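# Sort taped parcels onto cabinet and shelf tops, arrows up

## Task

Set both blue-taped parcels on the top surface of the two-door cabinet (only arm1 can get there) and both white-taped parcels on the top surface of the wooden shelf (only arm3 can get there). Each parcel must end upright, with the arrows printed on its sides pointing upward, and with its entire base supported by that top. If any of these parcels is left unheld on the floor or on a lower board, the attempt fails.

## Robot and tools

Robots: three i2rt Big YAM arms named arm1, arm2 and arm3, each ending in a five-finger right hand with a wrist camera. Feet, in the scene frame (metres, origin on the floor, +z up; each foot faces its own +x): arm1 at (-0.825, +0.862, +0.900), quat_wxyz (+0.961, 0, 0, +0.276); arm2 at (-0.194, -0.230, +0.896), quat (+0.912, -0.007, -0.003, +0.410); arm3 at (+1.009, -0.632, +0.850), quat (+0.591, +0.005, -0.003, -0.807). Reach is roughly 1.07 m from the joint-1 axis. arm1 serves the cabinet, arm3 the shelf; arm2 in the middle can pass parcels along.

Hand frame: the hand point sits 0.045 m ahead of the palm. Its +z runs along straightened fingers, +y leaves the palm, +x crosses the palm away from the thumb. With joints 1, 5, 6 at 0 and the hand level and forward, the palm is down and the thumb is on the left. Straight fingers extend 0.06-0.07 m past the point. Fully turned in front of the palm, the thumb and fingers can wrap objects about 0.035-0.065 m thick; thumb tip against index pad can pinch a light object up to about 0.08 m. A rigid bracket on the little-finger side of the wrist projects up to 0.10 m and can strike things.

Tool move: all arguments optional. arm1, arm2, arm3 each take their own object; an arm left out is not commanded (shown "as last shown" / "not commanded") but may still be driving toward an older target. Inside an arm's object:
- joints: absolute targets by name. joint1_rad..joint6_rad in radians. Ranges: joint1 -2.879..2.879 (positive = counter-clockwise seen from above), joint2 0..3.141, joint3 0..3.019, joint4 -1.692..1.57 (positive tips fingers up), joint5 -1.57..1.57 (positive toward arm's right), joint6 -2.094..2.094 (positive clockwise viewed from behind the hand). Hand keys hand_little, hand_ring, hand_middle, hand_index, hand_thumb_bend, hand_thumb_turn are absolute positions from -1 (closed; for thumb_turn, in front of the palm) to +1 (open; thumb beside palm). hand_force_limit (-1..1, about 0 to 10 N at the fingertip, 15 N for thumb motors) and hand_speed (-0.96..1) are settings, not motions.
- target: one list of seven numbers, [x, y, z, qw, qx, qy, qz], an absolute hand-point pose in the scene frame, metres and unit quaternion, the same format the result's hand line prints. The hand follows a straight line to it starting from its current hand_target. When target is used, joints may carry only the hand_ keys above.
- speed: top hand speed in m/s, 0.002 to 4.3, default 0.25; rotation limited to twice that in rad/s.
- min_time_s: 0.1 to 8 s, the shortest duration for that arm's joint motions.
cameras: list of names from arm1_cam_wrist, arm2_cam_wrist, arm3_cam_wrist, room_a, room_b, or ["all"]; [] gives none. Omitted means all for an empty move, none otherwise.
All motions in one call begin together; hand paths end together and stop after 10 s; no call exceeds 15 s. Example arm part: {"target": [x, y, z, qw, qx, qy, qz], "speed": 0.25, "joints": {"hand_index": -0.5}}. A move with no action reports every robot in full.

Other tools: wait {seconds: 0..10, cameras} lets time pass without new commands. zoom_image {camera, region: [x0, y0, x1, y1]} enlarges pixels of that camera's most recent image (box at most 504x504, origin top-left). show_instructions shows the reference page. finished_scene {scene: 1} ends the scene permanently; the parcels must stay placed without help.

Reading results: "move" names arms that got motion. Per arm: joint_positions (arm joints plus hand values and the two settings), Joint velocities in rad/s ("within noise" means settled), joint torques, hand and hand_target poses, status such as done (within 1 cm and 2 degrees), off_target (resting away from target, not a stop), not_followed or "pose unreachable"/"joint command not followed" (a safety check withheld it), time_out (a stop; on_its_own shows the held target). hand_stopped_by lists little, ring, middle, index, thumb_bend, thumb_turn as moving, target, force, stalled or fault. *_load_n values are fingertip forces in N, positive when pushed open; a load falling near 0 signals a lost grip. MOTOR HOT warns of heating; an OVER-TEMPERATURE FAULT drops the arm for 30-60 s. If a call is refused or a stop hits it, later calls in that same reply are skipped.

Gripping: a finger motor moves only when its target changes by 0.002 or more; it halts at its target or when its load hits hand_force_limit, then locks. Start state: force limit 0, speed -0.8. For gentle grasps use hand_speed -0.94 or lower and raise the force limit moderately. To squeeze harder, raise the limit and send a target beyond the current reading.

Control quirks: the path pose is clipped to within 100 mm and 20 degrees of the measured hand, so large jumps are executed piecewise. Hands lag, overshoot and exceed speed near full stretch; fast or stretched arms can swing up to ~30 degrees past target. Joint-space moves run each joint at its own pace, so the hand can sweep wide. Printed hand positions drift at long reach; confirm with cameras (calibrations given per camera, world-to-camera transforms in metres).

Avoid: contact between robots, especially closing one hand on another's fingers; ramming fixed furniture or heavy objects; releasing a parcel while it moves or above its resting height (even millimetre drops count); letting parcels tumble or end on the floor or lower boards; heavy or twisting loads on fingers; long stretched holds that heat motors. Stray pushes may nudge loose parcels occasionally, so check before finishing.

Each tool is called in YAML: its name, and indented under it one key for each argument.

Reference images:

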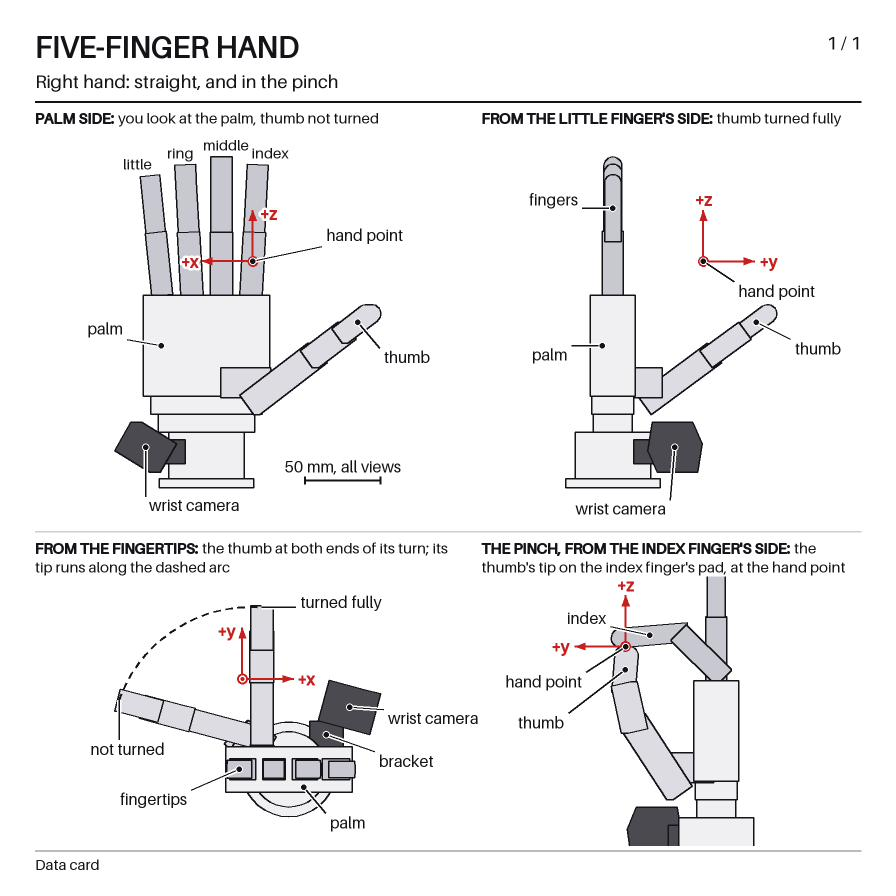

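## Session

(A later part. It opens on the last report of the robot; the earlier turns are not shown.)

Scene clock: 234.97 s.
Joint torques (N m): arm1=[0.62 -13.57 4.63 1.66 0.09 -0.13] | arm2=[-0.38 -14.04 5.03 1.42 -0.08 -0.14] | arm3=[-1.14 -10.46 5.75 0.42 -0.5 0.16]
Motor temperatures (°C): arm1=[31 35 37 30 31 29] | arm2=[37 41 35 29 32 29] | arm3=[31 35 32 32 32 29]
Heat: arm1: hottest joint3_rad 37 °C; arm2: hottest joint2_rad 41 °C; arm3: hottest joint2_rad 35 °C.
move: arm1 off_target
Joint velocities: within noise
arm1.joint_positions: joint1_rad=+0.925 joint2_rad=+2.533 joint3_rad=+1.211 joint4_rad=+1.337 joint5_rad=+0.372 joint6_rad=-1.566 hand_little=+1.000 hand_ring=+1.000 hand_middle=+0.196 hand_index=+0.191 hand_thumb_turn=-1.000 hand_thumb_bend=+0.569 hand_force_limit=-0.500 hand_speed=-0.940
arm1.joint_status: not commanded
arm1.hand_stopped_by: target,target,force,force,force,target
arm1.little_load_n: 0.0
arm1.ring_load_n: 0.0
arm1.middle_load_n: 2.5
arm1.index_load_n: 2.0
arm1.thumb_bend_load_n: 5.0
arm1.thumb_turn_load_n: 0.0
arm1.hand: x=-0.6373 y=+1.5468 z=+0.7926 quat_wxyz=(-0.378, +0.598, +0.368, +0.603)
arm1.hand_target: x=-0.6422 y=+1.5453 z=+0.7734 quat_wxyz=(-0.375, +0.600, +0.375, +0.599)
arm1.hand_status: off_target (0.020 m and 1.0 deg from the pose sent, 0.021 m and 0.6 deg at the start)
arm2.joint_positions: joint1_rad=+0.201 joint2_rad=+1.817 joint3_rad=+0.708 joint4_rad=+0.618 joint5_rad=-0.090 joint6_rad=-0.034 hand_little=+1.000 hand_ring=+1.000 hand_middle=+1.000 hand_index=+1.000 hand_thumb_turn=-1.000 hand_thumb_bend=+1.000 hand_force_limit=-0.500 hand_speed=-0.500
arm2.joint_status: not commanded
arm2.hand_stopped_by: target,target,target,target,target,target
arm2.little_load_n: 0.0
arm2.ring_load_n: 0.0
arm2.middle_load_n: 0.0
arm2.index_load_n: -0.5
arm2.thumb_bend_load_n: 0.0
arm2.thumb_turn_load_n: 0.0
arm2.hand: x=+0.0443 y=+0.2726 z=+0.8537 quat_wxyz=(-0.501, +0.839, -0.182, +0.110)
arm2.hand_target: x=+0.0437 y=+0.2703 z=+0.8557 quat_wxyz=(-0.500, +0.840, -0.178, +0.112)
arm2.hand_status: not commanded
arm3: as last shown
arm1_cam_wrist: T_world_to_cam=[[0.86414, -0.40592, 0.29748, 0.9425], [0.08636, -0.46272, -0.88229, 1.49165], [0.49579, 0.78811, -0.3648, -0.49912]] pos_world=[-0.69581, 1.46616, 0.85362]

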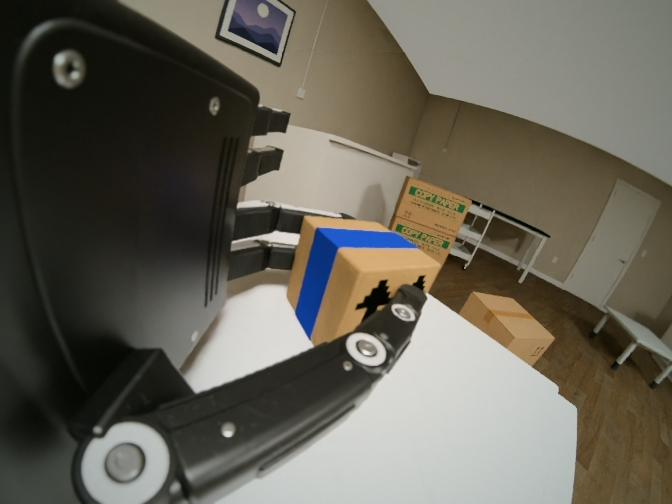

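move:
  arm1: {"target": [-0.642, 1.546, 0.780, -0.3747, 0.5996, 0.3747, 0.5996], "speed": 0.05}

move:
  arm1: {"joints": {"hand_index": 0.6, "hand_middle": 0.6, "hand_thumb_bend": 0.85, "hand_speed": -0.88}}

move:
  arm1: {"joints": {"hand_index": 1.0, "hand_middle": 1.0, "hand_thumb_bend": 1.0, "hand_speed": -0.5}}
  cameras: ["arm1_cam_wrist"]

zoom_image:
  camera: "arm1_cam_wrist"
  region: [200, 190, 460, 380]

Scene clock: 237.10 s.
Joint torques (N m): arm1=[0.56 -14.8 3.97 1.4 0.08 -0.12] | arm2=[-0.26 -13.68 4.98 1.42 -0.06 -0.15] | arm3=[-0.85 -10.17 5.6 0.51 -0.5 0.19]
Motor temperatures (°C): arm1=[31 35 37 30 31 29] | arm2=[37 41 35 29 31 29] | arm3=[31 35 32 32 32 29]
Heat: arm1: hottest joint3_rad 37 °C; arm2: hottest joint2_rad 41 °C; arm3: hottest joint2_rad 35 °C.
move: arm1 off_target
Joint velocities: within noise
arm1.joint_positions: joint1_rad=+0.925 joint2_rad=+2.533 joint3_rad=+1.211 joint4_rad=+1.337 joint5_rad=+0.372 joint6_rad=-1.566 hand_little=+1.000 hand_ring=+1.000 hand_middle=+0.196 hand_index=+0.191 hand_thumb_turn=-1.000 hand_thumb_bend=+0.569 hand_force_limit=-0.500 hand_speed=-0.940
arm1.joint_status: not commanded
arm1.hand_stopped_by: target,target,force,force,force,target
arm1.little_load_n: 0.0
arm1.ring_load_n: 0.0
arm1.middle_load_n: 3.0
arm1.index_load_n: 2.0
arm1.thumb_bend_load_n: 4.5
arm1.thumb_turn_load_n: 0.0
arm1.hand: x=-0.6373 y=+1.5468 z=+0.7926 quat_wxyz=(-0.378, +0.598, +0.368, +0.603)
arm1.hand_target: x=-0.6421 y=+1.5457 z=+0.7802 quat_wxyz=(-0.375, +0.600, +0.375, +0.600)
arm1.hand_status: off_target (0.014 m and 1.0 deg from the pose sent, 0.014 m and 1.0 deg at the start)
arm2, arm3: as last shown
arm2.index_load_n: 0.0
arm2.thumb_bend_load_n: -0.5
pictures: none

Scene clock: 239.20 s.
Joint torques (N m): arm1=[0.56 -14.74 3.96 1.39 0.08 -0.13] | arm2=[-0.38 -14.1 5.11 1.39 -0.06 -0.17] | arm3=[-1.03 -9.93 5.55 0.53 -0.48 0.14]
Motor temperatures (°C): arm1=[31 35 37 30 31 29] | arm2=[37 41 35 29 31 29] | arm3=[31 35 32 32 32 29]
Heat: arm1: hottest joint3_rad 37 °C; arm2: hottest joint2_rad 41 °C; arm3: hottest joint2_rad 35 °C.
move: arm1 done
Joint velocities: within noise
arm1.joint_positions: joint1_rad=+0.925 joint2_rad=+2.533 joint3_rad=+1.211 joint4_rad=+1.337 joint5_rad=+0.372 joint6_rad=-1.566 hand_little=+1.000 hand_ring=+1.000 hand_middle=+0.600 hand_index=+0.600 hand_thumb_turn=-1.000 hand_thumb_bend=+0.850 hand_force_limit=-0.500 hand_speed=-0.880
arm1.joint_status: all done
arm1.hand_stopped_by: target,target,target,target,target,target
arm1.little_load_n: 0.0
arm1.ring_load_n: 0.0
arm1.middle_load_n: 0.0
arm1.index_load_n: 0.0
arm1.thumb_bend_load_n: 0.0
arm1.thumb_turn_load_n: 0.5
arm1.hand: x=-0.6373 y=+1.5468 z=+0.7926 quat_wxyz=(-0.378, +0.598, +0.368, +0.603)
arm1.hand_target: x=-0.6421 y=+1.5457 z=+0.7802 quat_wxyz=(-0.375, +0.600, +0.375, +0.600)
arm1.hand_status: not commanded
arm2, arm3: as last shown
arm2.thumb_bend_load_n: 0.0
pictures: none

Scene clock: 239.97 s.
Joint torques (N m): arm1=[0.67 -14.8 3.93 1.37 0.1 -0.11] | arm2=[-0.21 -13.57 4.98 1.35 -0.05 -0.15] | arm3=[-0.62 -10.34 5.6 0.4 -0.51 0.18]
Motor temperatures (°C): arm1=[31 35 37 30 31 29] | arm2=[37 41 35 29 31 29] | arm3=[31 35 32 32 32 29]
Heat: arm1: hottest joint3_rad 37 °C; arm2: hottest joint2_rad 41 °C; arm3: hottest joint2_rad 35 °C.
move: arm1 done
Joint velocities: within noise
arm1.joint_positions: joint1_rad=+0.925 joint2_rad=+2.533 joint3_rad=+1.211 joint4_rad=+1.337 joint5_rad=+0.372 joint6_rad=-1.566 hand_little=+1.000 hand_ring=+1.000 hand_middle=+1.000 hand_index=+1.000 hand_thumb_turn=-1.000 hand_thumb_bend=+1.000 hand_force_limit=-0.500 hand_speed=-0.500
arm1.joint_status: all done
arm1.hand_stopped_by: target,target,target,target,target,target
arm1.little_load_n: 0.0
arm1.ring_load_n: 0.0
arm1.middle_load_n: 0.0
arm1.index_load_n: 0.0
arm1.thumb_bend_load_n: 0.0
arm1.thumb_turn_load_n: 0.5
arm1.hand: x=-0.6373 y=+1.5468 z=+0.7926 quat_wxyz=(-0.378, +0.598, +0.368, +0.603)
arm1.hand_target: x=-0.6421 y=+1.5457 z=+0.7802 quat_wxyz=(-0.375, +0.600, +0.375, +0.600)
arm1.hand_status: not commanded
arm2, arm3: as last shown
arm3.thumb_turn_load_n: -0.5
arm1_cam_wrist: T_world_to_cam=[[0.86414, -0.40592, 0.29748, 0.9425], [0.08636, -0.46272, -0.88229, 1.49165], [0.49579, 0.78811, -0.3648, -0.49912]] pos_world=[-0.69581, 1.46616, 0.85362]

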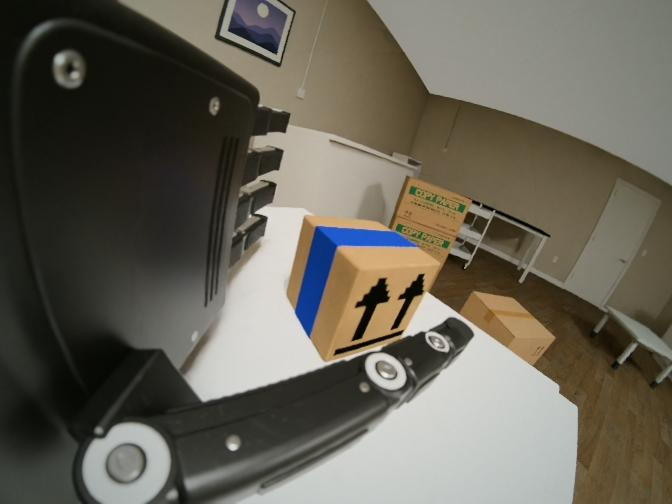

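Scaled by 1.938 from the camera's image (finer frame: 960x720).

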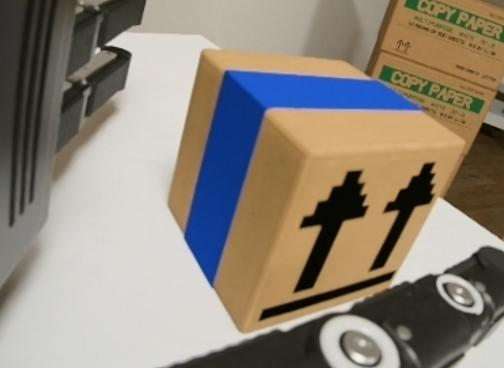

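move:
  arm1: {"target": [-0.642, 1.540, 0.90, -0.3747, 0.5996, 0.3747, 0.5996], "speed": 0.15}

move:
  arm1: {"target": [-0.890, 1.470, 0.93, -0.5757, 0.4106, 0.5757, 0.4106], "speed": 0.2, "joints": {"hand_index": 0.55, "hand_middle": 0.55, "hand_thumb_bend": 0.75}}
  cameras: ["arm1_cam_wrist", "room_a"]

Scene clock: 245.00 s.
Joint torques (N m): arm1=[0.56 -15.21 4.03 1.07 0.05 -0.12] | arm2=[-0.03 -13.8 4.96 1.31 -0.1 -0.15] | arm3=[-1.03 -10.34 5.53 0.44 -0.51 0.15]
Motor temperatures (°C): arm1=[31 35 36 30 31 29] | arm2=[37 41 35 29 31 29] | arm3=[31 35 32 32 32 29]
Heat: arm1: hottest joint3_rad 36 °C; arm2: hottest joint2_rad 41 °C; arm3: hottest joint2_rad 35 °C.
move: arm1 done
Joint velocities: within noise
arm1.joint_positions: joint1_rad=+0.925 joint2_rad=+2.240 joint3_rad=+1.074 joint4_rad=+1.185 joint5_rad=+0.372 joint6_rad=-1.566 hand_little=+1.000 hand_ring=+1.000 hand_middle=+1.000 hand_index=+1.000 hand_thumb_turn=-1.000 hand_thumb_bend=+1.000 hand_force_limit=-0.500 hand_speed=-0.500
arm1.joint_status: not commanded
arm1.hand_stopped_by: target,target,target,target,target,target
arm1.little_load_n: 0.0
arm1.ring_load_n: 0.0
arm1.middle_load_n: 0.0
arm1.index_load_n: 0.0
arm1.thumb_bend_load_n: 0.0
arm1.thumb_turn_load_n: 0.5
arm1.hand: x=-0.6377 y=+1.5422 z=+0.9070 quat_wxyz=(-0.380, +0.597, +0.366, +0.604)
arm1.hand_target: x=-0.6420 y=+1.5400 z=+0.9001 quat_wxyz=(-0.375, +0.600, +0.375, +0.600)
arm1.hand_status: done (0.008 m and 1.3 deg from the pose sent, 0.108 m and 1.0 deg at the start)
arm2, arm3: as last shown
pictures: none

Scene clock: 247.53 s.
Joint torques (N m): arm1=[0.32 -12.34 2.51 2.02 -0.03 -0.14] | arm2=[0.09 -14.21 5.09 1.37 -0.07 -0.16] | arm3=[-1.2 -9.82 5.5 0.49 -0.5 0.13]
Motor temperatures (°C): arm1=[31 35 36 30 31 29] | arm2=[37 41 35 29 31 29] | arm3=[31 35 32 32 32 29]
Heat: arm1: hottest joint3_rad 36 °C; arm2: hottest joint2_rad 41 °C; arm3: hottest joint2_rad 35 °C.
move: arm1 done
Joint velocities: within noise
arm1.joint_positions: joint1_rad=+1.155 joint2_rad=+2.059 joint3_rad=+0.692 joint4_rad=+1.350 joint5_rad=-0.184 joint6_rad=-1.566 hand_little=+1.000 hand_ring=+1.000 hand_middle=+0.550 hand_index=+0.550 hand_thumb_turn=-1.000 hand_thumb_bend=+0.750 hand_force_limit=-0.500 hand_speed=-0.500
arm1.joint_status: all done
arm1.hand_stopped_by: target,target,target,target,target,target
arm1.little_load_n: 0.0
arm1.ring_load_n: 0.0
arm1.middle_load_n: 0.0
arm1.index_load_n: 0.0
arm1.thumb_bend_load_n: 0.0
arm1.thumb_turn_load_n: 0.0
arm1.hand: x=-0.8885 y=+1.4712 z=+0.9226 quat_wxyz=(-0.572, +0.417, +0.578, +0.406)
arm1.hand_target: x=-0.8899 y=+1.4700 z=+0.9299 quat_wxyz=(-0.576, +0.411, +0.576, +0.411)
arm1.hand_status: done (0.008 m and 1.1 deg from the pose sent, 0.263 m and 45.3 deg at the start)
arm2, arm3: as last shown
arm3.thumb_turn_load_n: 0.0
arm1_cam_wrist: T_world_to_cam=[[0.89402, 0.33389, 0.29875, 0.0272], [0.39905, -0.29024, -0.86978, 1.60554], [-0.2037, 0.89682, -0.39272, -1.02319]] pos_world=[-0.87344, 1.37452, 0.98652]

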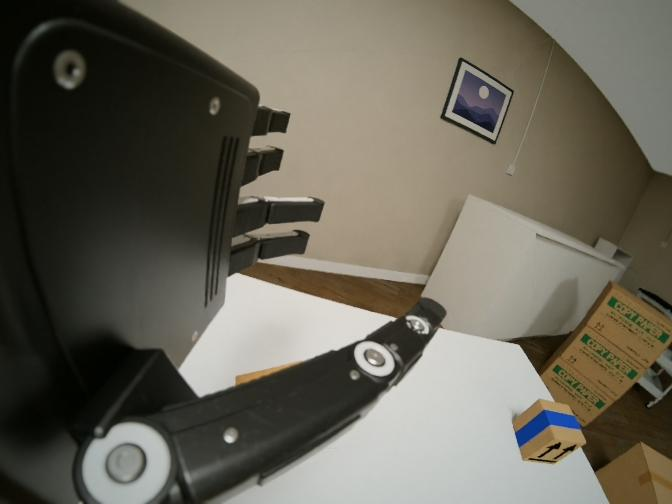

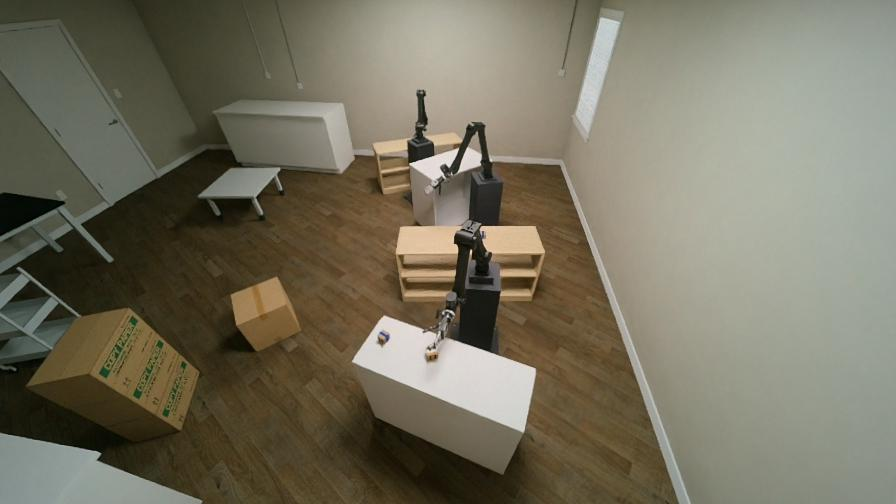

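move:
  arm1: {"target": [-0.960, 1.41, 0.90, -0.5757, 0.4106, 0.5757, 0.4106], "speed": 0.2}
  cameras: ["arm1_cam_wrist", "room_a"]

zoom_image:
  camera: "arm1_cam_wrist"
  region: [300, 250, 500, 400]

zoom_image:
  camera: "room_a"
  region: [370, 320, 450, 380]

Scene clock: 256.33 s.
Joint torques (N m): arm1=[-0.5 -9.76 1.51 2.02 0.13 -0.12] | arm2=[-0.09 -14.27 4.89 1.42 -0.06 -0.14] | arm3=[-0.97 -10.34 5.61 0.5 -0.52 0.21]
Motor temperatures (°C): arm1=[31 35 36 30 31 29] | arm2=[37 41 35 29 31 29] | arm3=[31 35 32 32 32 29]
Heat: arm1: hottest joint3_rad 36 °C; arm2: hottest joint2_rad 41 °C; arm3: hottest joint2_rad 35 °C.
move: arm1 done
Joint velocities: within noise
arm1.joint_positions: joint1_rad=+1.378 joint2_rad=+2.120 joint3_rad=+0.600 joint4_rad=+1.526 joint5_rad=+0.025 joint6_rad=-1.566 hand_little=+1.000 hand_ring=+1.000 hand_middle=+0.550 hand_index=+0.550 hand_thumb_turn=-1.000 hand_thumb_bend=+0.750 hand_force_limit=-0.500 hand_speed=-0.500
arm1.joint_status: not commanded
arm1.hand_stopped_by: target,target,target,target,target,target
arm1.little_load_n: 0.0
arm1.ring_load_n: 0.0
arm1.middle_load_n: 0.0
arm1.index_load_n: 0.0
arm1.thumb_bend_load_n: 0.0
arm1.thumb_turn_load_n: 0.5
arm1.hand: x=-0.9657 y=+1.4117 z=+0.9063 quat_wxyz=(-0.580, +0.408, +0.575, +0.408)
arm1.hand_target: x=-0.9599 y=+1.4099 z=+0.9001 quat_wxyz=(-0.576, +0.411, +0.576, +0.411)
arm1.hand_status: done (0.009 m and 0.7 deg from the pose sent, 0.097 m and 1.1 deg at the start)
arm2, arm3: as last shown
arm3.index_load_n: -0.5
arm1_cam_wrist: T_world_to_cam=[[0.89083, 0.33946, 0.30197, 0.10705], [0.39866, -0.26524, -0.87791, 1.57658], [-0.21792, 0.90245, -0.37161, -1.03268]] pos_world=[-0.94892, 1.31377, 0.96801]

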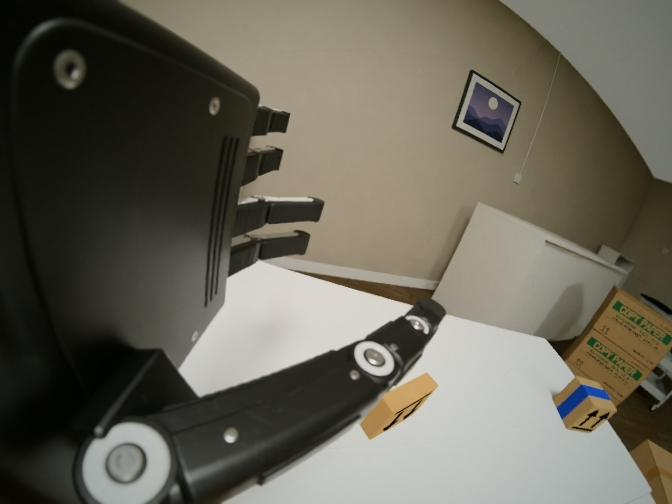

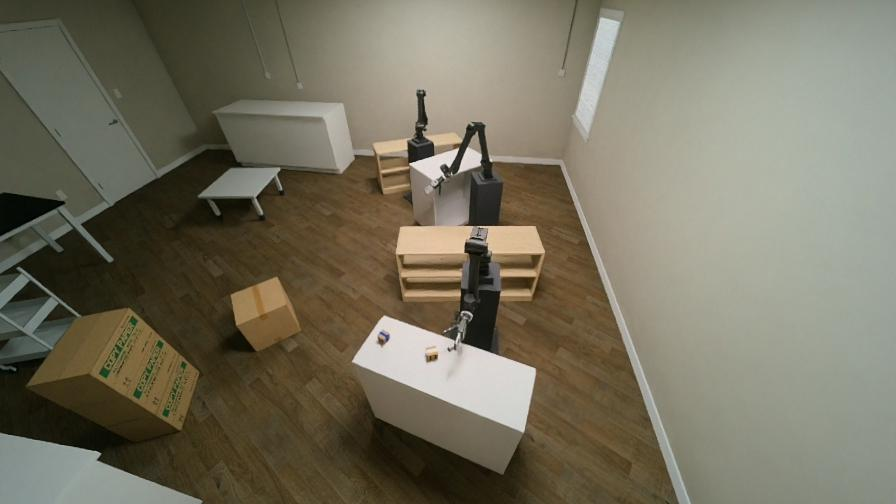

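Scaled by 2.520 from the camera's image (finer frame: 960x720).

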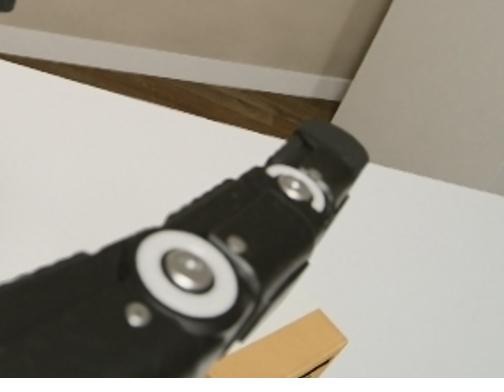

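Scaled by 6.300 from the camera's image (finer frame: 1280x720).

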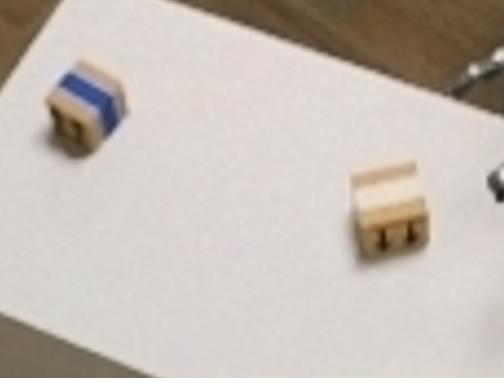

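zoom_image:
  camera: "arm1_cam_wrist"
  region: [340, 350, 460, 450]

Scaled by 4.200 from the camera's image (finer frame: 960x720).

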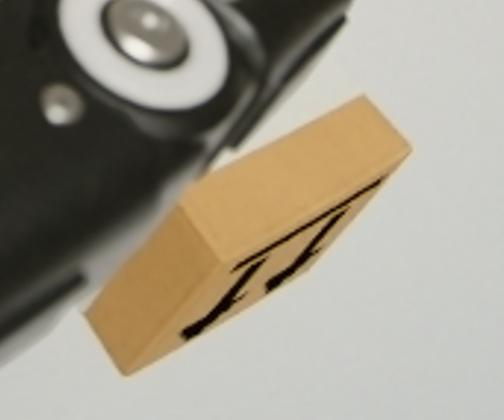

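move:
  arm1: {"target": [-0.900, 1.453, 0.90, -0.5793, 0.4056, 0.5793, 0.4056], "speed": 0.15, "joints": {"hand_index": 0.7, "hand_middle": 0.7, "hand_thumb_bend": 1.0}}

move:
  arm1: {"target": [-0.900, 1.453, 0.84, -0.5793, 0.4056, 0.5793, 0.4056], "speed": 0.1}
  cameras: ["arm1_cam_wrist", "room_a"]

Scene clock: 262.17 s.
Joint torques (N m): arm1=[0.32 -9.76 3.08 1.14 -0.07 -0.12] | arm2=[-0.15 -13.51 5.08 1.39 -0.07 -0.14] | arm3=[-0.85 -10.29 5.55 0.4 -0.49 0.14]
Motor temperatures (°C): arm1=[31 35 35 30 31 29] | arm2=[37 41 35 29 31 29] | arm3=[31 35 32 32 32 29]
Heat: arm1: hottest joint2_rad 35 °C; arm2: hottest joint2_rad 41 °C; arm3: hottest joint2_rad 35 °C.
move: arm1 off_target
Joint velocities: within noise
arm1.joint_positions: joint1_rad=+1.175 joint2_rad=+2.120 joint3_rad=+0.653 joint4_rad=+1.488 joint5_rad=-0.179 joint6_rad=-1.566 hand_little=+1.000 hand_ring=+1.000 hand_middle=+0.700 hand_index=+0.700 hand_thumb_turn=-1.000 hand_thumb_bend=+1.000 hand_force_limit=-0.500 hand_speed=-0.500
arm1.joint_status: all done
arm1.hand_stopped_by: target,target,target,target,target,target
arm1.little_load_n: 0.0
arm1.ring_load_n: 0.0
arm1.middle_load_n: 0.0
arm1.index_load_n: 0.0
arm1.thumb_bend_load_n: 0.0
arm1.thumb_turn_load_n: 0.5
arm1.hand: x=-0.8964 y=+1.4512 z=+0.9119 quat_wxyz=(-0.584, +0.404, +0.572, +0.411)
arm1.hand_target: x=-0.8999 y=+1.4526 z=+0.9001 quat_wxyz=(-0.579, +0.406, +0.579, +0.406)
arm1.hand_status: off_target (0.013 m and 1.2 deg from the pose sent, 0.078 m and 0.6 deg at the start)
arm2: as last shown
arm3.joint_positions: joint1_rad=+0.824 joint2_rad=+1.799 joint3_rad=+0.606 joint4_rad=+0.068 joint5_rad=-0.669 joint6_rad=-0.752 hand_little=+1.000 hand_ring=+1.000 hand_middle=+1.000 hand_index=+1.000 hand_thumb_turn=+1.000 hand_thumb_bend=+1.000 hand_force_limit=+0.000 hand_speed=-0.800
arm3.joint_status: not commanded
arm3.hand_stopped_by: target,target,target,target,target,target
arm3.little_load_n: 0.0
arm3.ring_load_n: 0.0
arm3.middle_load_n: 0.0
arm3.index_load_n: 0.0
arm3.thumb_bend_load_n: 0.0
arm3.thumb_turn_load_n: 0.0
arm3.hand: x=+1.2796 y=-0.8912 z=+0.7394 quat_wxyz=(-0.298, +0.603, -0.697, +0.248)
arm3.hand_target: x=+1.2838 y=-0.8999 z=+0.7402 quat_wxyz=(-0.300, +0.599, -0.699, +0.250)
arm3.hand_status: not commanded
pictures: none

Scene clock: 263.30 s.
Joint torques (N m): arm1=[0.44 -10.87 2.06 2.02 -0.03 -0.15] | arm2=[-0.32 -13.74 5.11 1.33 -0.08 -0.17] | arm3=[-0.91 -10.17 5.56 0.59 -0.51 0.15]
Motor temperatures (°C): arm1=[31 35 35 30 31 29] | arm2=[37 41 35 29 31 29] | arm3=[31 35 32 32 32 29]
Heat: arm1: hottest joint2_rad 35 °C; arm2: hottest joint2_rad 41 °C; arm3: hottest joint2_rad 35 °C.
move: arm1 done
Joint velocities: within noise
arm1.joint_positions: joint1_rad=+1.175 joint2_rad=+2.308 joint3_rad=+0.716 joint4_rad=+1.566 joint5_rad=-0.179 joint6_rad=-1.566 hand_little=+1.000 hand_ring=+1.000 hand_middle=+0.700 hand_index=+0.700 hand_thumb_turn=-1.000 hand_thumb_bend=+1.000 hand_force_limit=-0.500 hand_speed=-0.500
arm1.joint_status: not commanded
arm1.hand_stopped_by: target,target,target,target,target,target
arm1.little_load_n: 0.0
arm1.ring_load_n: 0.5
arm1.middle_load_n: 0.0
arm1.index_load_n: 0.0
arm1.thumb_bend_load_n: 0.0
arm1.thumb_turn_load_n: 0.0
arm1.hand: x=-0.8964 y=+1.4515 z=+0.8442 quat_wxyz=(-0.572, +0.415, +0.583, +0.400)
arm1.hand_target: x=-0.9000 y=+1.4531 z=+0.8401 quat_wxyz=(-0.574, +0.410, +0.584, +0.401)
arm1.hand_status: done (0.006 m and 1.6 deg from the pose sent, 0.072 m and 1.2 deg at the start; a joint's target at an end of its range on 20 of 34 steps)
arm2.joint_positions: joint1_rad=+0.201 joint2_rad=+1.817 joint3_rad=+0.708 joint4_rad=+0.618 joint5_rad=-0.090 joint6_rad=-0.034 hand_little=+1.000 hand_ring=+1.000 hand_middle=+1.000 hand_index=+1.000 hand_thumb_turn=-1.000 hand_thumb_bend=+1.000 hand_force_limit=-0.500 hand_speed=-0.500
arm2.joint_status: not commanded
arm2.hand_stopped_by: target,target,target,target,target,target
arm2.little_load_n: 0.0
arm2.ring_load_n: 0.0
arm2.middle_load_n: 0.0
arm2.index_load_n: 0.0
arm2.thumb_bend_load_n: 0.0
arm2.thumb_turn_load_n: 0.0
arm2.hand: x=+0.0443 y=+0.2726 z=+0.8537 quat_wxyz=(-0.501, +0.839, -0.182, +0.110)
arm2.hand_target: x=+0.0437 y=+0.2703 z=+0.8557 quat_wxyz=(-0.500, +0.840, -0.178, +0.112)
arm2.hand_status: not commanded
arm3: as last shown
arm3.thumb_turn_load_n: 0.5
arm1_cam_wrist: T_world_to_cam=[[0.88876, 0.34916, 0.29698, 0.03887], [0.40444, -0.29243, -0.86655, 1.53998], [-0.21572, 0.89026, -0.40112, -1.03212]] pos_world=[-0.88004, 1.35563, 0.90892]

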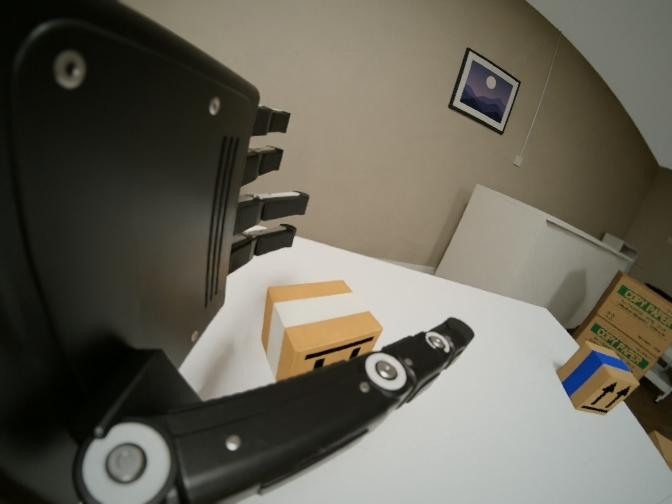

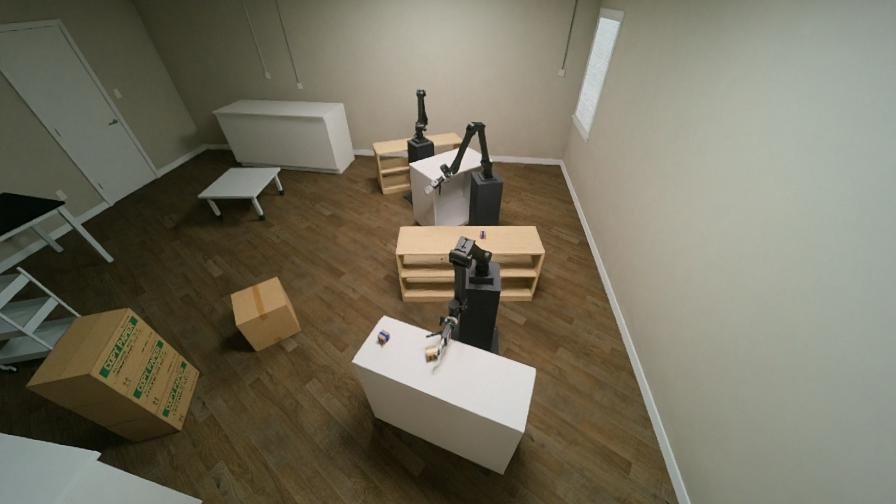

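zoom_image:
  camera: "arm1_cam_wrist"
  region: [250, 260, 400, 390]

Scaled by 3.360 from the camera's image (finer frame: 960x720).

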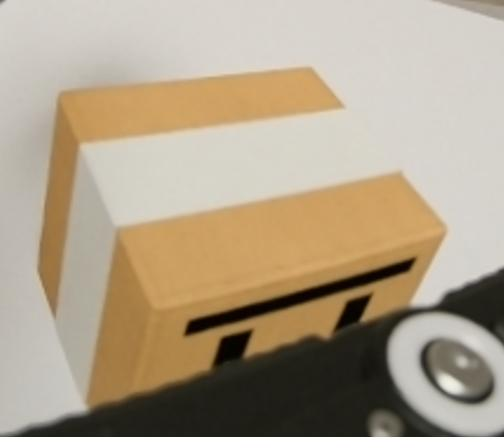

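move:
  arm1: {"target": [-0.905, 1.4525, 0.792, -0.5534, 0.4229, 0.6040, 0.3875], "speed": 0.08}
  cameras: ["arm1_cam_wrist"]

zoom_image:
  camera: "arm1_cam_wrist"
  region: [200, 190, 460, 380]

Scene clock: 270.20 s.
Joint torques (N m): arm1=[0.56 -10.99 1.61 1.17 0.12 -0.17] | arm2=[-0.09 -14.21 5.07 1.37 -0.03 -0.17] | arm3=[-0.91 -10.4 5.64 0.47 -0.52 0.15]
Motor temperatures (°C): arm1=[31 35 35 30 31 29] | arm2=[37 40 35 29 31 29] | arm3=[31 35 32 32 31 29]
Heat: arm1: hottest joint2_rad 35 °C; arm2: hottest joint2_rad 40 °C; arm3: hottest joint2_rad 35 °C.
move: arm1 off_target
Joint velocities: within noise
arm1.joint_positions: joint1_rad=+1.187 joint2_rad=+2.402 joint3_rad=+0.768 joint4_rad=+1.566 joint5_rad=-0.170 joint6_rad=-1.574 hand_little=+1.000 hand_ring=+1.000 hand_middle=+0.700 hand_index=+0.700 hand_thumb_turn=-1.000 hand_thumb_bend=+1.000 hand_force_limit=-0.500 hand_speed=-0.500
arm1.joint_status: not commanded
arm1.hand_stopped_by: target,target,target,target,target,target
arm1.little_load_n: 0.0
arm1.ring_load_n: 0.0
arm1.middle_load_n: 0.0
arm1.index_load_n: 0.0
arm1.thumb_bend_load_n: 0.0
arm1.thumb_turn_load_n: 0.5
arm1.hand: x=-0.9015 y=+1.4536 z=+0.8042 quat_wxyz=(-0.560, +0.423, +0.596, +0.391)
arm1.hand_target: x=-0.9049 y=+1.4522 z=+0.7922 quat_wxyz=(-0.553, +0.423, +0.604, +0.387)
arm1.hand_status: off_target (0.013 m and 1.3 deg from the pose sent, 0.053 m and 3.6 deg at the start)
arm2, arm3: as last shown
arm3.thumb_turn_load_n: 0.0
arm1_cam_wrist: T_world_to_cam=[[0.88347, 0.36298, 0.29619, 0.03032], [0.41781, -0.32446, -0.84862, 1.55227], [-0.21193, 0.87348, -0.43831, -0.99332]] pos_world=[-0.88586, 1.36029, 0.87293]

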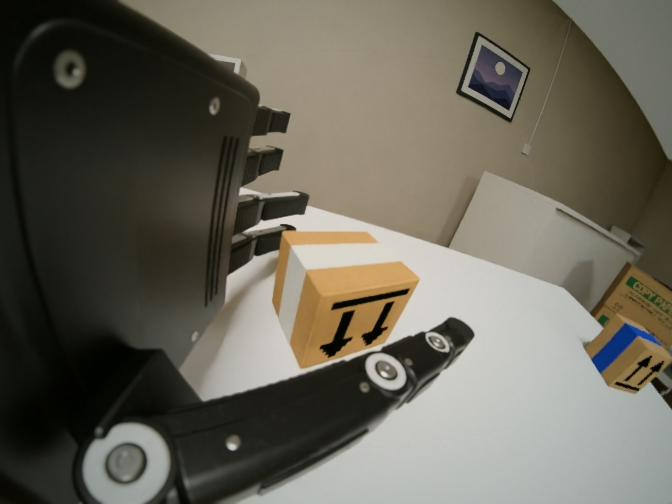

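Scaled by 1.938 from the camera's image (finer frame: 960x720).

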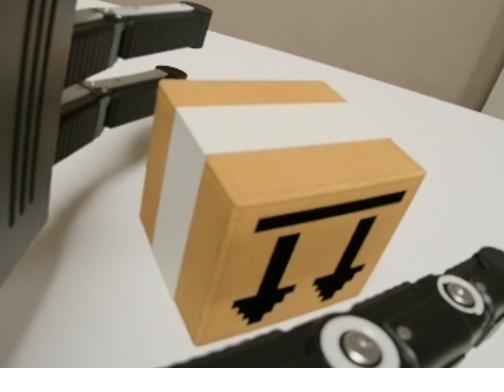

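move:
  arm1: {"target": [-0.905, 1.4515, 0.782, -0.5534, 0.4229, 0.6040, 0.3875], "speed": 0.08}
  cameras: ["arm1_cam_wrist"]

Scene clock: 275.80 s.
Joint torques (N m): arm1=[0.56 -10.81 1.46 1.83 0.12 -0.19] | arm2=[-0.03 -14.04 4.98 1.35 -0.08 -0.15] | arm3=[-0.67 -10.05 5.57 0.47 -0.51 0.16]
Motor temperatures (°C): arm1=[31 34 35 30 31 29] | arm2=[37 40 35 29 31 29] | arm3=[31 35 32 32 31 29]
Heat: arm1: hottest joint3_rad 35 °C; arm2: hottest joint2_rad 40 °C; arm3: hottest joint2_rad 35 °C.
move: arm1 done
Joint velocities: within noise
arm1.joint_positions: joint1_rad=+1.187 joint2_rad=+2.433 joint3_rad=+0.782 joint4_rad=+1.566 joint5_rad=-0.169 joint6_rad=-1.574 hand_little=+1.000 hand_ring=+1.000 hand_middle=+0.700 hand_index=+0.700 hand_thumb_turn=-1.000 hand_thumb_bend=+1.000 hand_force_limit=-0.500 hand_speed=-0.500
arm1.joint_status: not commanded
arm1.hand_stopped_by: target,target,target,target,target,target
arm1.little_load_n: 0.0
arm1.ring_load_n: 0.0
arm1.middle_load_n: 0.5
arm1.index_load_n: 0.0
arm1.thumb_bend_load_n: 0.0
arm1.thumb_turn_load_n: 0.5
arm1.hand: x=-0.9013 y=+1.4522 z=+0.7900 quat_wxyz=(-0.555, +0.427, +0.600, +0.387)
arm1.hand_target: x=-0.9048 y=+1.4512 z=+0.7821 quat_wxyz=(-0.553, +0.423, +0.604, +0.387)
arm1.hand_status: done (0.009 m and 0.7 deg from the pose sent, 0.023 m and 1.3 deg at the start)
arm2, arm3: as last shown
arm2.middle_load_n: -0.5
arm1_cam_wrist: T_world_to_cam=[[0.88263, 0.36753, 0.29307, 0.02995], [0.42054, -0.33882, -0.84163, 1.55751], [-0.21003, 0.86609, -0.45361, -0.97381]] pos_world=[-0.88597, 1.36012, 0.86034]

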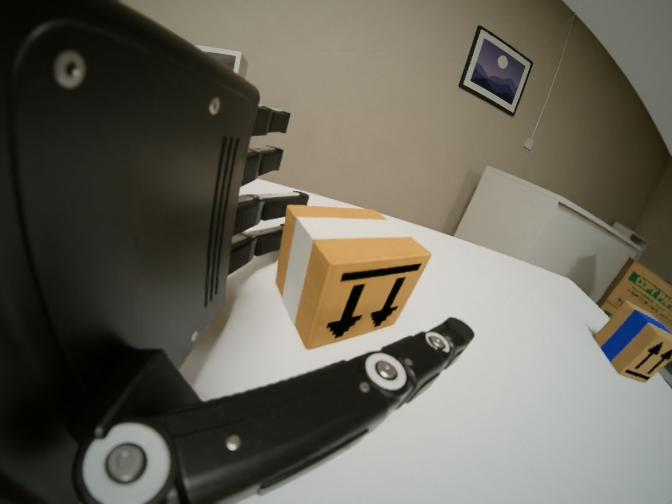

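move:
  arm1: {"joints": {"hand_index": 0.0, "hand_middle": 0.0, "hand_thumb_bend": 0.0, "hand_force_limit": -0.6, "hand_speed": -0.92}}

move:
  arm1: {"joints": {"hand_index": -0.05, "hand_middle": -0.05, "hand_thumb_bend": -0.05, "hand_force_limit": -0.5, "hand_speed": -0.94}}
  cameras: ["arm1_cam_wrist"]

Scene clock: 280.90 s.
Joint torques (N m): arm1=[0.79 -11.11 1.44 1.84 0.11 -0.19] | arm2=[-0.09 -13.74 5.01 1.29 -0.09 -0.15] | arm3=[-1.49 -10.29 5.67 0.42 -0.5 0.16]
Motor temperatures (°C): arm1=[31 34 35 30 31 29] | arm2=[37 40 35 29 31 29] | arm3=[31 35 32 32 31 29]
Heat: arm1: hottest joint3_rad 35 °C; arm2: hottest joint2_rad 40 °C; arm3: hottest joint2_rad 35 °C.
move: arm1 off_target
Joint velocities: within noise
arm1.joint_positions: joint1_rad=+1.187 joint2_rad=+2.433 joint3_rad=+0.782 joint4_rad=+1.566 joint5_rad=-0.169 joint6_rad=-1.574 hand_little=+1.000 hand_ring=+1.000 hand_middle=+0.111 hand_index=+0.117 hand_thumb_turn=-1.000 hand_thumb_bend=+0.701 hand_force_limit=-0.600 hand_speed=-0.920
arm1.joint_status: hand_middle off_target (ended at +0.111, target +0.000); hand_index off_target (ended at +0.117, target +0.000); hand_thumb_bend off_target (ended at +0.701, target +0.000); the others done
arm1.hand_stopped_by: target,target,force,force,force,target
arm1.little_load_n: 0.0
arm1.ring_load_n: 0.0
arm1.middle_load_n: 2.5
arm1.index_load_n: 1.5
arm1.thumb_bend_load_n: 3.5
arm1.thumb_turn_load_n: 0.0
arm1.hand: x=-0.9016 y=+1.4522 z=+0.7900 quat_wxyz=(-0.556, +0.427, +0.600, +0.386)
arm1.hand_target: x=-0.9050 y=+1.4512 z=+0.7821 quat_wxyz=(-0.553, +0.423, +0.604, +0.387)
arm1.hand_status: not commanded
arm2, arm3: as last shown
arm2.middle_load_n: 0.0
arm3.thumb_turn_load_n: -0.5
pictures: none

Scene clock: 281.33 s.
Joint torques (N m): arm1=[0.67 -10.87 1.43 1.83 0.12 -0.18] | arm2=[0.15 -14.04 4.96 1.48 -0.08 -0.13] | arm3=[-0.85 -10.75 5.63 0.57 -0.51 0.17]
Motor temperatures (°C): arm1=[31 34 35 30 31 29] | arm2=[37 40 35 29 31 29] | arm3=[31 35 32 32 31 29]
Heat: arm1: hottest joint3_rad 35 °C; arm2: hottest joint2_rad 40 °C; arm3: hottest joint2_rad 35 °C.
move: arm1 off_target
Joint velocities: within noise
arm1.joint_positions: joint1_rad=+1.187 joint2_rad=+2.433 joint3_rad=+0.782 joint4_rad=+1.566 joint5_rad=-0.169 joint6_rad=-1.574 hand_little=+1.000 hand_ring=+1.000 hand_middle=+0.106 hand_index=+0.107 hand_thumb_turn=-1.000 hand_thumb_bend=+0.701 hand_force_limit=-0.500 hand_speed=-0.940
arm1.joint_status: hand_middle off_target (ended at +0.106, target -0.050); hand_index off_target (ended at +0.107, target -0.050); hand_thumb_bend off_target (ended at +0.701, target -0.050); the others done
arm1.hand_stopped_by: target,target,force,force,force,target
arm1.little_load_n: 0.0
arm1.ring_load_n: 0.0
arm1.middle_load_n: 3.0
arm1.index_load_n: 2.5
arm1.thumb_bend_load_n: 5.0
arm1.thumb_turn_load_n: 0.0
arm1.hand: x=-0.9016 y=+1.4522 z=+0.7900 quat_wxyz=(-0.556, +0.427, +0.600, +0.386)
arm1.hand_target: x=-0.9050 y=+1.4512 z=+0.7821 quat_wxyz=(-0.553, +0.423, +0.604, +0.387)
arm1.hand_status: not commanded
arm2, arm3: as last shown
arm1_cam_wrist: T_world_to_cam=[[0.88249, 0.36791, 0.29299, 0.02956], [0.42062, -0.33866, -0.84166, 1.55746], [-0.21043, 0.866, -0.45361, -0.97408]] pos_world=[-0.88616, 1.36012, 0.86034]

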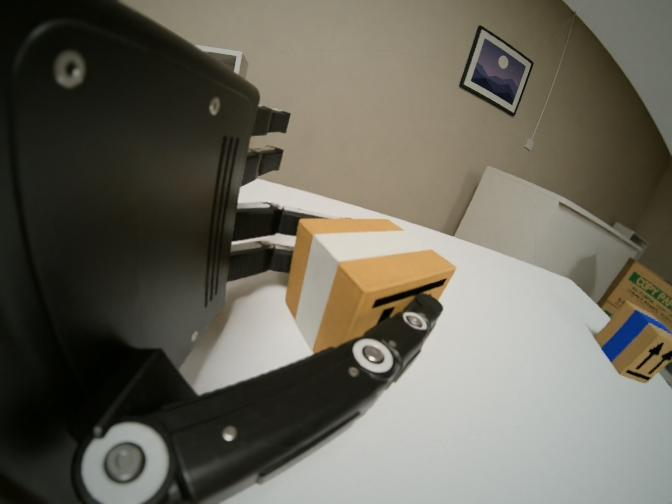

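move:
  arm1: {"target": [-0.905, 1.4515, 0.88, -0.5534, 0.4229, 0.6040, 0.3875], "speed": 0.1}
  cameras: ["arm1_cam_wrist"]

zoom_image:
  camera: "arm1_cam_wrist"
  region: [200, 190, 460, 380]

Scene clock: 284.37 s.
Joint torques (N m): arm1=[0.62 -11.87 1.81 1.31 0.11 -0.18] | arm2=[0.32 -13.92 5.11 1.5 -0.08 -0.18] | arm3=[-0.73 -10.17 5.49 0.55 -0.49 0.18]
Motor temperatures (°C): arm1=[31 34 35 30 31 29] | arm2=[37 40 35 29 31 29] | arm3=[31 35 32 32 31 29]
Heat: arm1: hottest joint3_rad 35 °C; arm2: hottest joint2_rad 40 °C; arm3: hottest joint2_rad 35 °C.
move: arm1 done
Joint velocities: within noise
arm1.joint_positions: joint1_rad=+1.187 joint2_rad=+2.137 joint3_rad=+0.676 joint4_rad=+1.380 joint5_rad=-0.169 joint6_rad=-1.574 hand_little=+1.000 hand_ring=+1.000 hand_middle=+0.106 hand_index=+0.107 hand_thumb_turn=-1.000 hand_thumb_bend=+0.701 hand_force_limit=-0.500 hand_speed=-0.940
arm1.joint_status: not commanded
arm1.hand_stopped_by: target,target,force,force,force,target
arm1.little_load_n: 0.0
arm1.ring_load_n: 0.0
arm1.middle_load_n: 3.0
arm1.index_load_n: 2.5
arm1.thumb_bend_load_n: 5.0
arm1.thumb_turn_load_n: 0.0
arm1.hand: x=-0.9019 y=+1.4537 z=+0.8804 quat_wxyz=(-0.557, +0.426, +0.599, +0.387)
arm1.hand_target: x=-0.9051 y=+1.4515 z=+0.8801 quat_wxyz=(-0.554, +0.423, +0.604, +0.388)
arm1.hand_status: done (0.004 m and 0.8 deg from the pose sent, 0.090 m and 0.7 deg at the start)
arm2, arm3: as last shown
arm3.thumb_bend_load_n: -0.5
arm3.thumb_turn_load_n: 0.0
arm1_cam_wrist: T_world_to_cam=[[0.88266, 0.36684, 0.29385, 0.0038], [0.42013, -0.33546, -0.84318, 1.6304], [-0.21073, 0.8677, -0.45021, -0.94016]] pos_world=[-0.88646, 1.36131, 0.95034]

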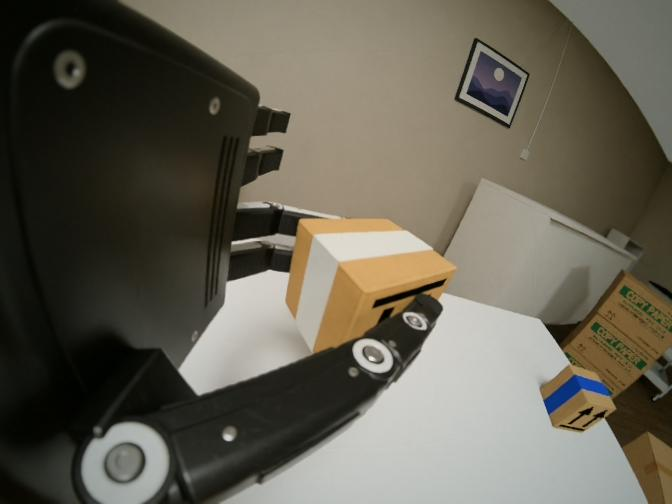

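Scaled by 1.938 from the camera's image (finer frame: 960x720).

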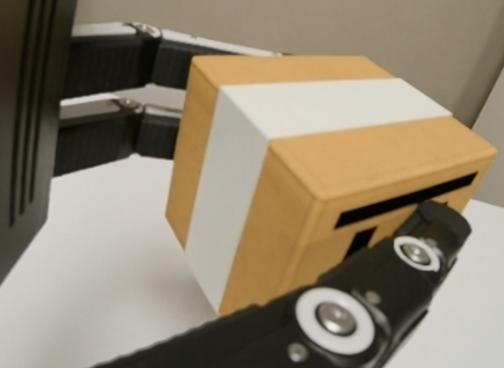

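move:
  arm1: {"joints": {"joint2_rad": 1.75}, "min_time_s": 2}

move:
  arm1: {"joints": {"joint1_rad": -1.4, "joint5_rad": 0.0, "joint6_rad": -0.6}, "min_time_s": 5}
  cameras: ["arm1_cam_wrist", "room_b"]

Scene clock: 293.60 s.
Joint torques (N m): arm1=[0.67 -10.81 4.78 1.2 0.14 -0.19] | arm2=[-0.26 -13.8 5.05 1.36 -0.04 -0.16] | arm3=[-0.38 -9.93 5.61 0.47 -0.5 0.16]
Motor temperatures (°C): arm1=[31 34 35 30 31 29] | arm2=[37 40 35 29 31 29] | arm3=[31 35 32 32 31 29]
Heat: arm1: hottest joint3_rad 35 °C; arm2: hottest joint2_rad 40 °C; arm3: hottest joint2_rad 35 °C.
move: arm1 done
Joint velocities: within noise
arm1.joint_positions: joint1_rad=+1.187 joint2_rad=+1.757 joint3_rad=+0.676 joint4_rad=+1.377 joint5_rad=-0.168 joint6_rad=-1.574 hand_little=+1.000 hand_ring=+1.000 hand_middle=+0.106 hand_index=+0.107 hand_thumb_turn=-1.000 hand_thumb_bend=+0.701 hand_force_limit=-0.500 hand_speed=-0.940
arm1.joint_status: all done
arm1.hand_stopped_by: target,target,force,force,force,target
arm1.little_load_n: 0.0
arm1.ring_load_n: 0.0
arm1.middle_load_n: 3.0
arm1.index_load_n: 2.5
arm1.thumb_bend_load_n: 5.0
arm1.thumb_turn_load_n: 0.0
arm1.hand: x=-0.9045 y=+1.4682 z=+1.1035 quat_wxyz=(-0.645, +0.328, +0.499, +0.477)
arm1.hand_target: x=-0.9078 y=+1.4658 z=+1.1051 quat_wxyz=(-0.643, +0.325, +0.501, +0.479)
arm1.hand_status: not commanded
arm2, arm3: as last shown
arm3.thumb_bend_load_n: 0.0
arm3.thumb_turn_load_n: -0.5
pictures: none

Scene clock: 299.13 s.
Joint torques (N m): arm1=[0.56 -10.7 4.83 1.2 -0.03 0.02] | arm2=[-0.5 -14.04 5.15 1.36 -0.09 -0.16] | arm3=[-0.56 -10.11 5.65 0.38 -0.52 0.19]
Motor temperatures (°C): arm1=[31 34 35 30 31 29] | arm2=[37 40 35 29 31 29] | arm3=[31 35 32 32 31 29]
Heat: arm1: hottest joint3_rad 35 °C; arm2: hottest joint2_rad 40 °C; arm3: hottest joint2_rad 35 °C.
move: arm1 done
Joint velocities: within noise
arm1.joint_positions: joint1_rad=-1.407 joint2_rad=+1.757 joint3_rad=+0.676 joint4_rad=+1.377 joint5_rad=+0.001 joint6_rad=-0.611 hand_little=+1.000 hand_ring=+1.000 hand_middle=+0.106 hand_index=+0.107 hand_thumb_turn=-1.000 hand_thumb_bend=+0.701 hand_force_limit=-0.500 hand_speed=-0.940
arm1.joint_status: all done
arm1.hand_stopped_by: target,target,force,force,force,target
arm1.little_load_n: 0.0
arm1.ring_load_n: 0.0
arm1.middle_load_n: 2.5
arm1.index_load_n: 2.0
arm1.thumb_bend_load_n: 5.0
arm1.thumb_turn_load_n: 0.0
arm1.hand: x=-0.4261 y=+0.3937 z=+1.0673 quat_wxyz=(-0.044, +0.367, -0.468, +0.803)
arm1.hand_target: x=-0.4231 y=+0.3986 z=+1.0682 quat_wxyz=(-0.052, +0.367, -0.468, +0.802)
arm1.hand_status: not commanded
arm2: as last shown
arm2.thumb_bend_load_n: 0.5
arm3.joint_positions: joint1_rad=+0.824 joint2_rad=+1.799 joint3_rad=+0.606 joint4_rad=+0.068 joint5_rad=-0.669 joint6_rad=-0.752 hand_little=+1.000 hand_ring=+1.000 hand_middle=+1.000 hand_index=+1.000 hand_thumb_turn=+1.000 hand_thumb_bend=+1.000 hand_force_limit=+0.000 hand_speed=-0.800
arm3.joint_status: not commanded
arm3.hand_stopped_by: target,target,target,target,target,target
arm3.little_load_n: 0.0
arm3.ring_load_n: 0.0
arm3.middle_load_n: 0.0
arm3.index_load_n: 0.0
arm3.thumb_bend_load_n: 0.0
arm3.thumb_turn_load_n: 0.0
arm3.hand: x=+1.2796 y=-0.8912 z=+0.7394 quat_wxyz=(-0.298, +0.603, -0.697, +0.248)
arm3.hand_target: x=+1.2838 y=-0.8999 z=+0.7402 quat_wxyz=(-0.300, +0.599, -0.699, +0.250)
arm3.hand_status: not commanded
arm1_cam_wrist: T_world_to_cam=[[-0.46682, -0.67522, -0.5711, 0.67618], [0.3108, 0.47932, -0.82076, 0.8412], [0.82794, -0.56065, -0.01389, 0.70321]] pos_world=[-0.52801, 0.44762, 1.08636]

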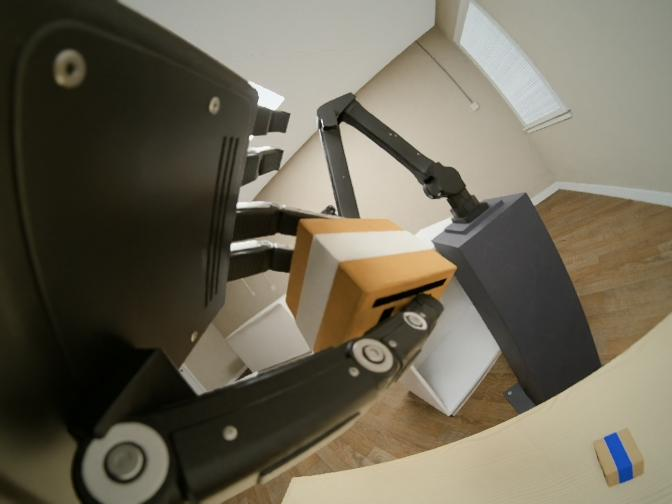

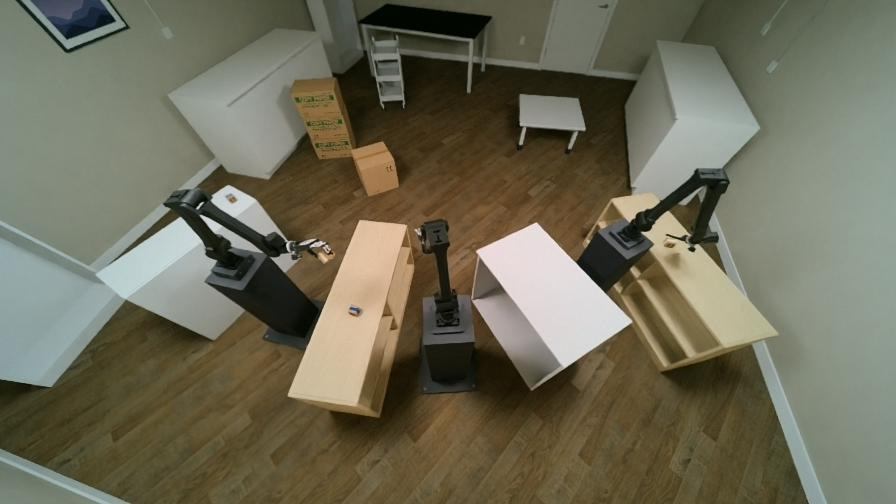

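move:
  arm1: {"target": [-0.373, 0.367, 0.78, -0.1809, 0.2786, -0.834, 0.4411], "speed": 0.15}
  cameras: ["arm1_cam_wrist"]

zoom_image:
  camera: "arm1_cam_wrist"
  region: [200, 190, 460, 380]

Scene clock: 304.07 s.
Joint torques (N m): arm1=[-0.73 -13.39 7.64 1.02 -0.1 0.08] | arm2=[-0.21 -13.92 5 1.47 -0.09 -0.13] | arm3=[-1.32 -10.17 5.45 0.51 -0.49 0.16]
Motor temperatures (°C): arm1=[31 34 35 30 31 29] | arm2=[37 40 35 29 31 29] | arm3=[31 35 32 31 31 29]
Heat: arm1: hottest joint3_rad 35 °C; arm2: hottest joint2_rad 40 °C; arm3: hottest joint2_rad 35 °C.
move: arm1 off_target
Joint velocities: within noise
arm1.joint_positions: joint1_rad=-1.439 joint2_rad=+2.138 joint3_rad=+1.072 joint4_rad=+0.485 joint5_rad=-0.020 joint6_rad=+0.038 hand_little=+1.000 hand_ring=+1.000 hand_middle=+0.106 hand_index=+0.107 hand_thumb_turn=-1.000 hand_thumb_bend=+0.701 hand_force_limit=-0.500 hand_speed=-0.940
arm1.joint_status: not commanded
arm1.hand_stopped_by: target,target,force,force,force,target
arm1.little_load_n: 0.0
arm1.ring_load_n: 0.0
arm1.middle_load_n: 3.0
arm1.index_load_n: 2.0
arm1.thumb_bend_load_n: 5.0
arm1.thumb_turn_load_n: -0.5
arm1.hand: x=-0.3770 y=+0.3773 z=+0.7828 quat_wxyz=(-0.178, +0.287, -0.832, +0.441)
arm1.hand_target: x=-0.3732 y=+0.3673 z=+0.7803 quat_wxyz=(-0.181, +0.279, -0.834, +0.441)
arm1.hand_status: off_target (0.011 m and 1.0 deg from the pose sent, 0.293 m and 62.6 deg at the start)
arm2.joint_positions: joint1_rad=+0.201 joint2_rad=+1.817 joint3_rad=+0.708 joint4_rad=+0.618 joint5_rad=-0.090 joint6_rad=-0.034 hand_little=+1.000 hand_ring=+1.000 hand_middle=+1.000 hand_index=+1.000 hand_thumb_turn=-1.000 hand_thumb_bend=+1.000 hand_force_limit=-0.500 hand_speed=-0.500
arm2.joint_status: not commanded
arm2.hand_stopped_by: target,target,target,target,target,target
arm2.little_load_n: 0.0
arm2.ring_load_n: 0.0
arm2.middle_load_n: 0.0
arm2.index_load_n: 0.0
arm2.thumb_bend_load_n: 0.0
arm2.thumb_turn_load_n: 0.0
arm2.hand: x=+0.0443 y=+0.2726 z=+0.8537 quat_wxyz=(-0.501, +0.839, -0.182, +0.110)
arm2.hand_target: x=+0.0437 y=+0.2703 z=+0.8557 quat_wxyz=(-0.500, +0.840, -0.178, +0.112)
arm2.hand_status: not commanded
arm3: as last shown
arm3.thumb_turn_load_n: -0.5
arm1_cam_wrist: T_world_to_cam=[[-0.52844, 0.21701, -0.82077, 0.3611], [0.36922, 0.92931, 0.008, -0.19622], [0.76448, -0.29882, -0.5712, 0.963]] pos_world=[-0.47293, 0.39175, 0.84802]

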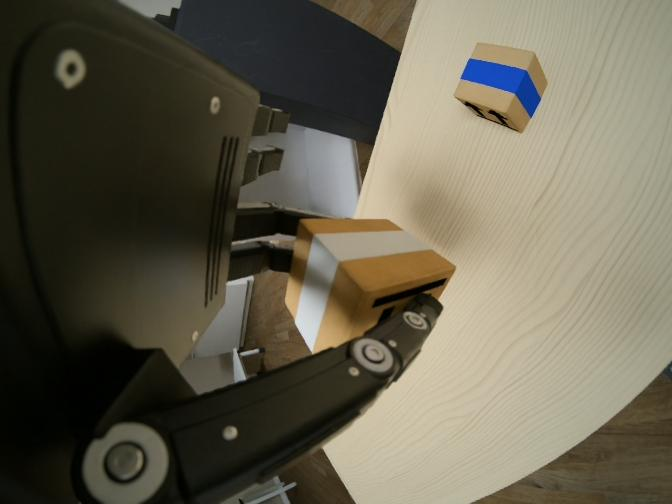

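Scaled by 1.938 from the camera's image (finer frame: 960x720).

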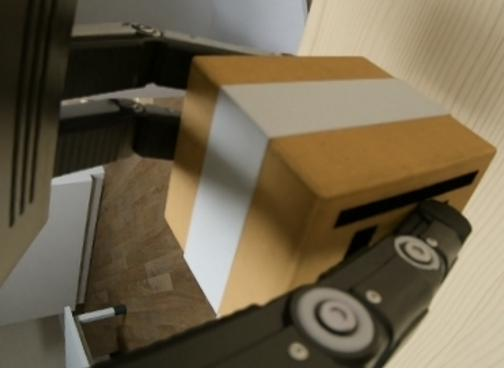

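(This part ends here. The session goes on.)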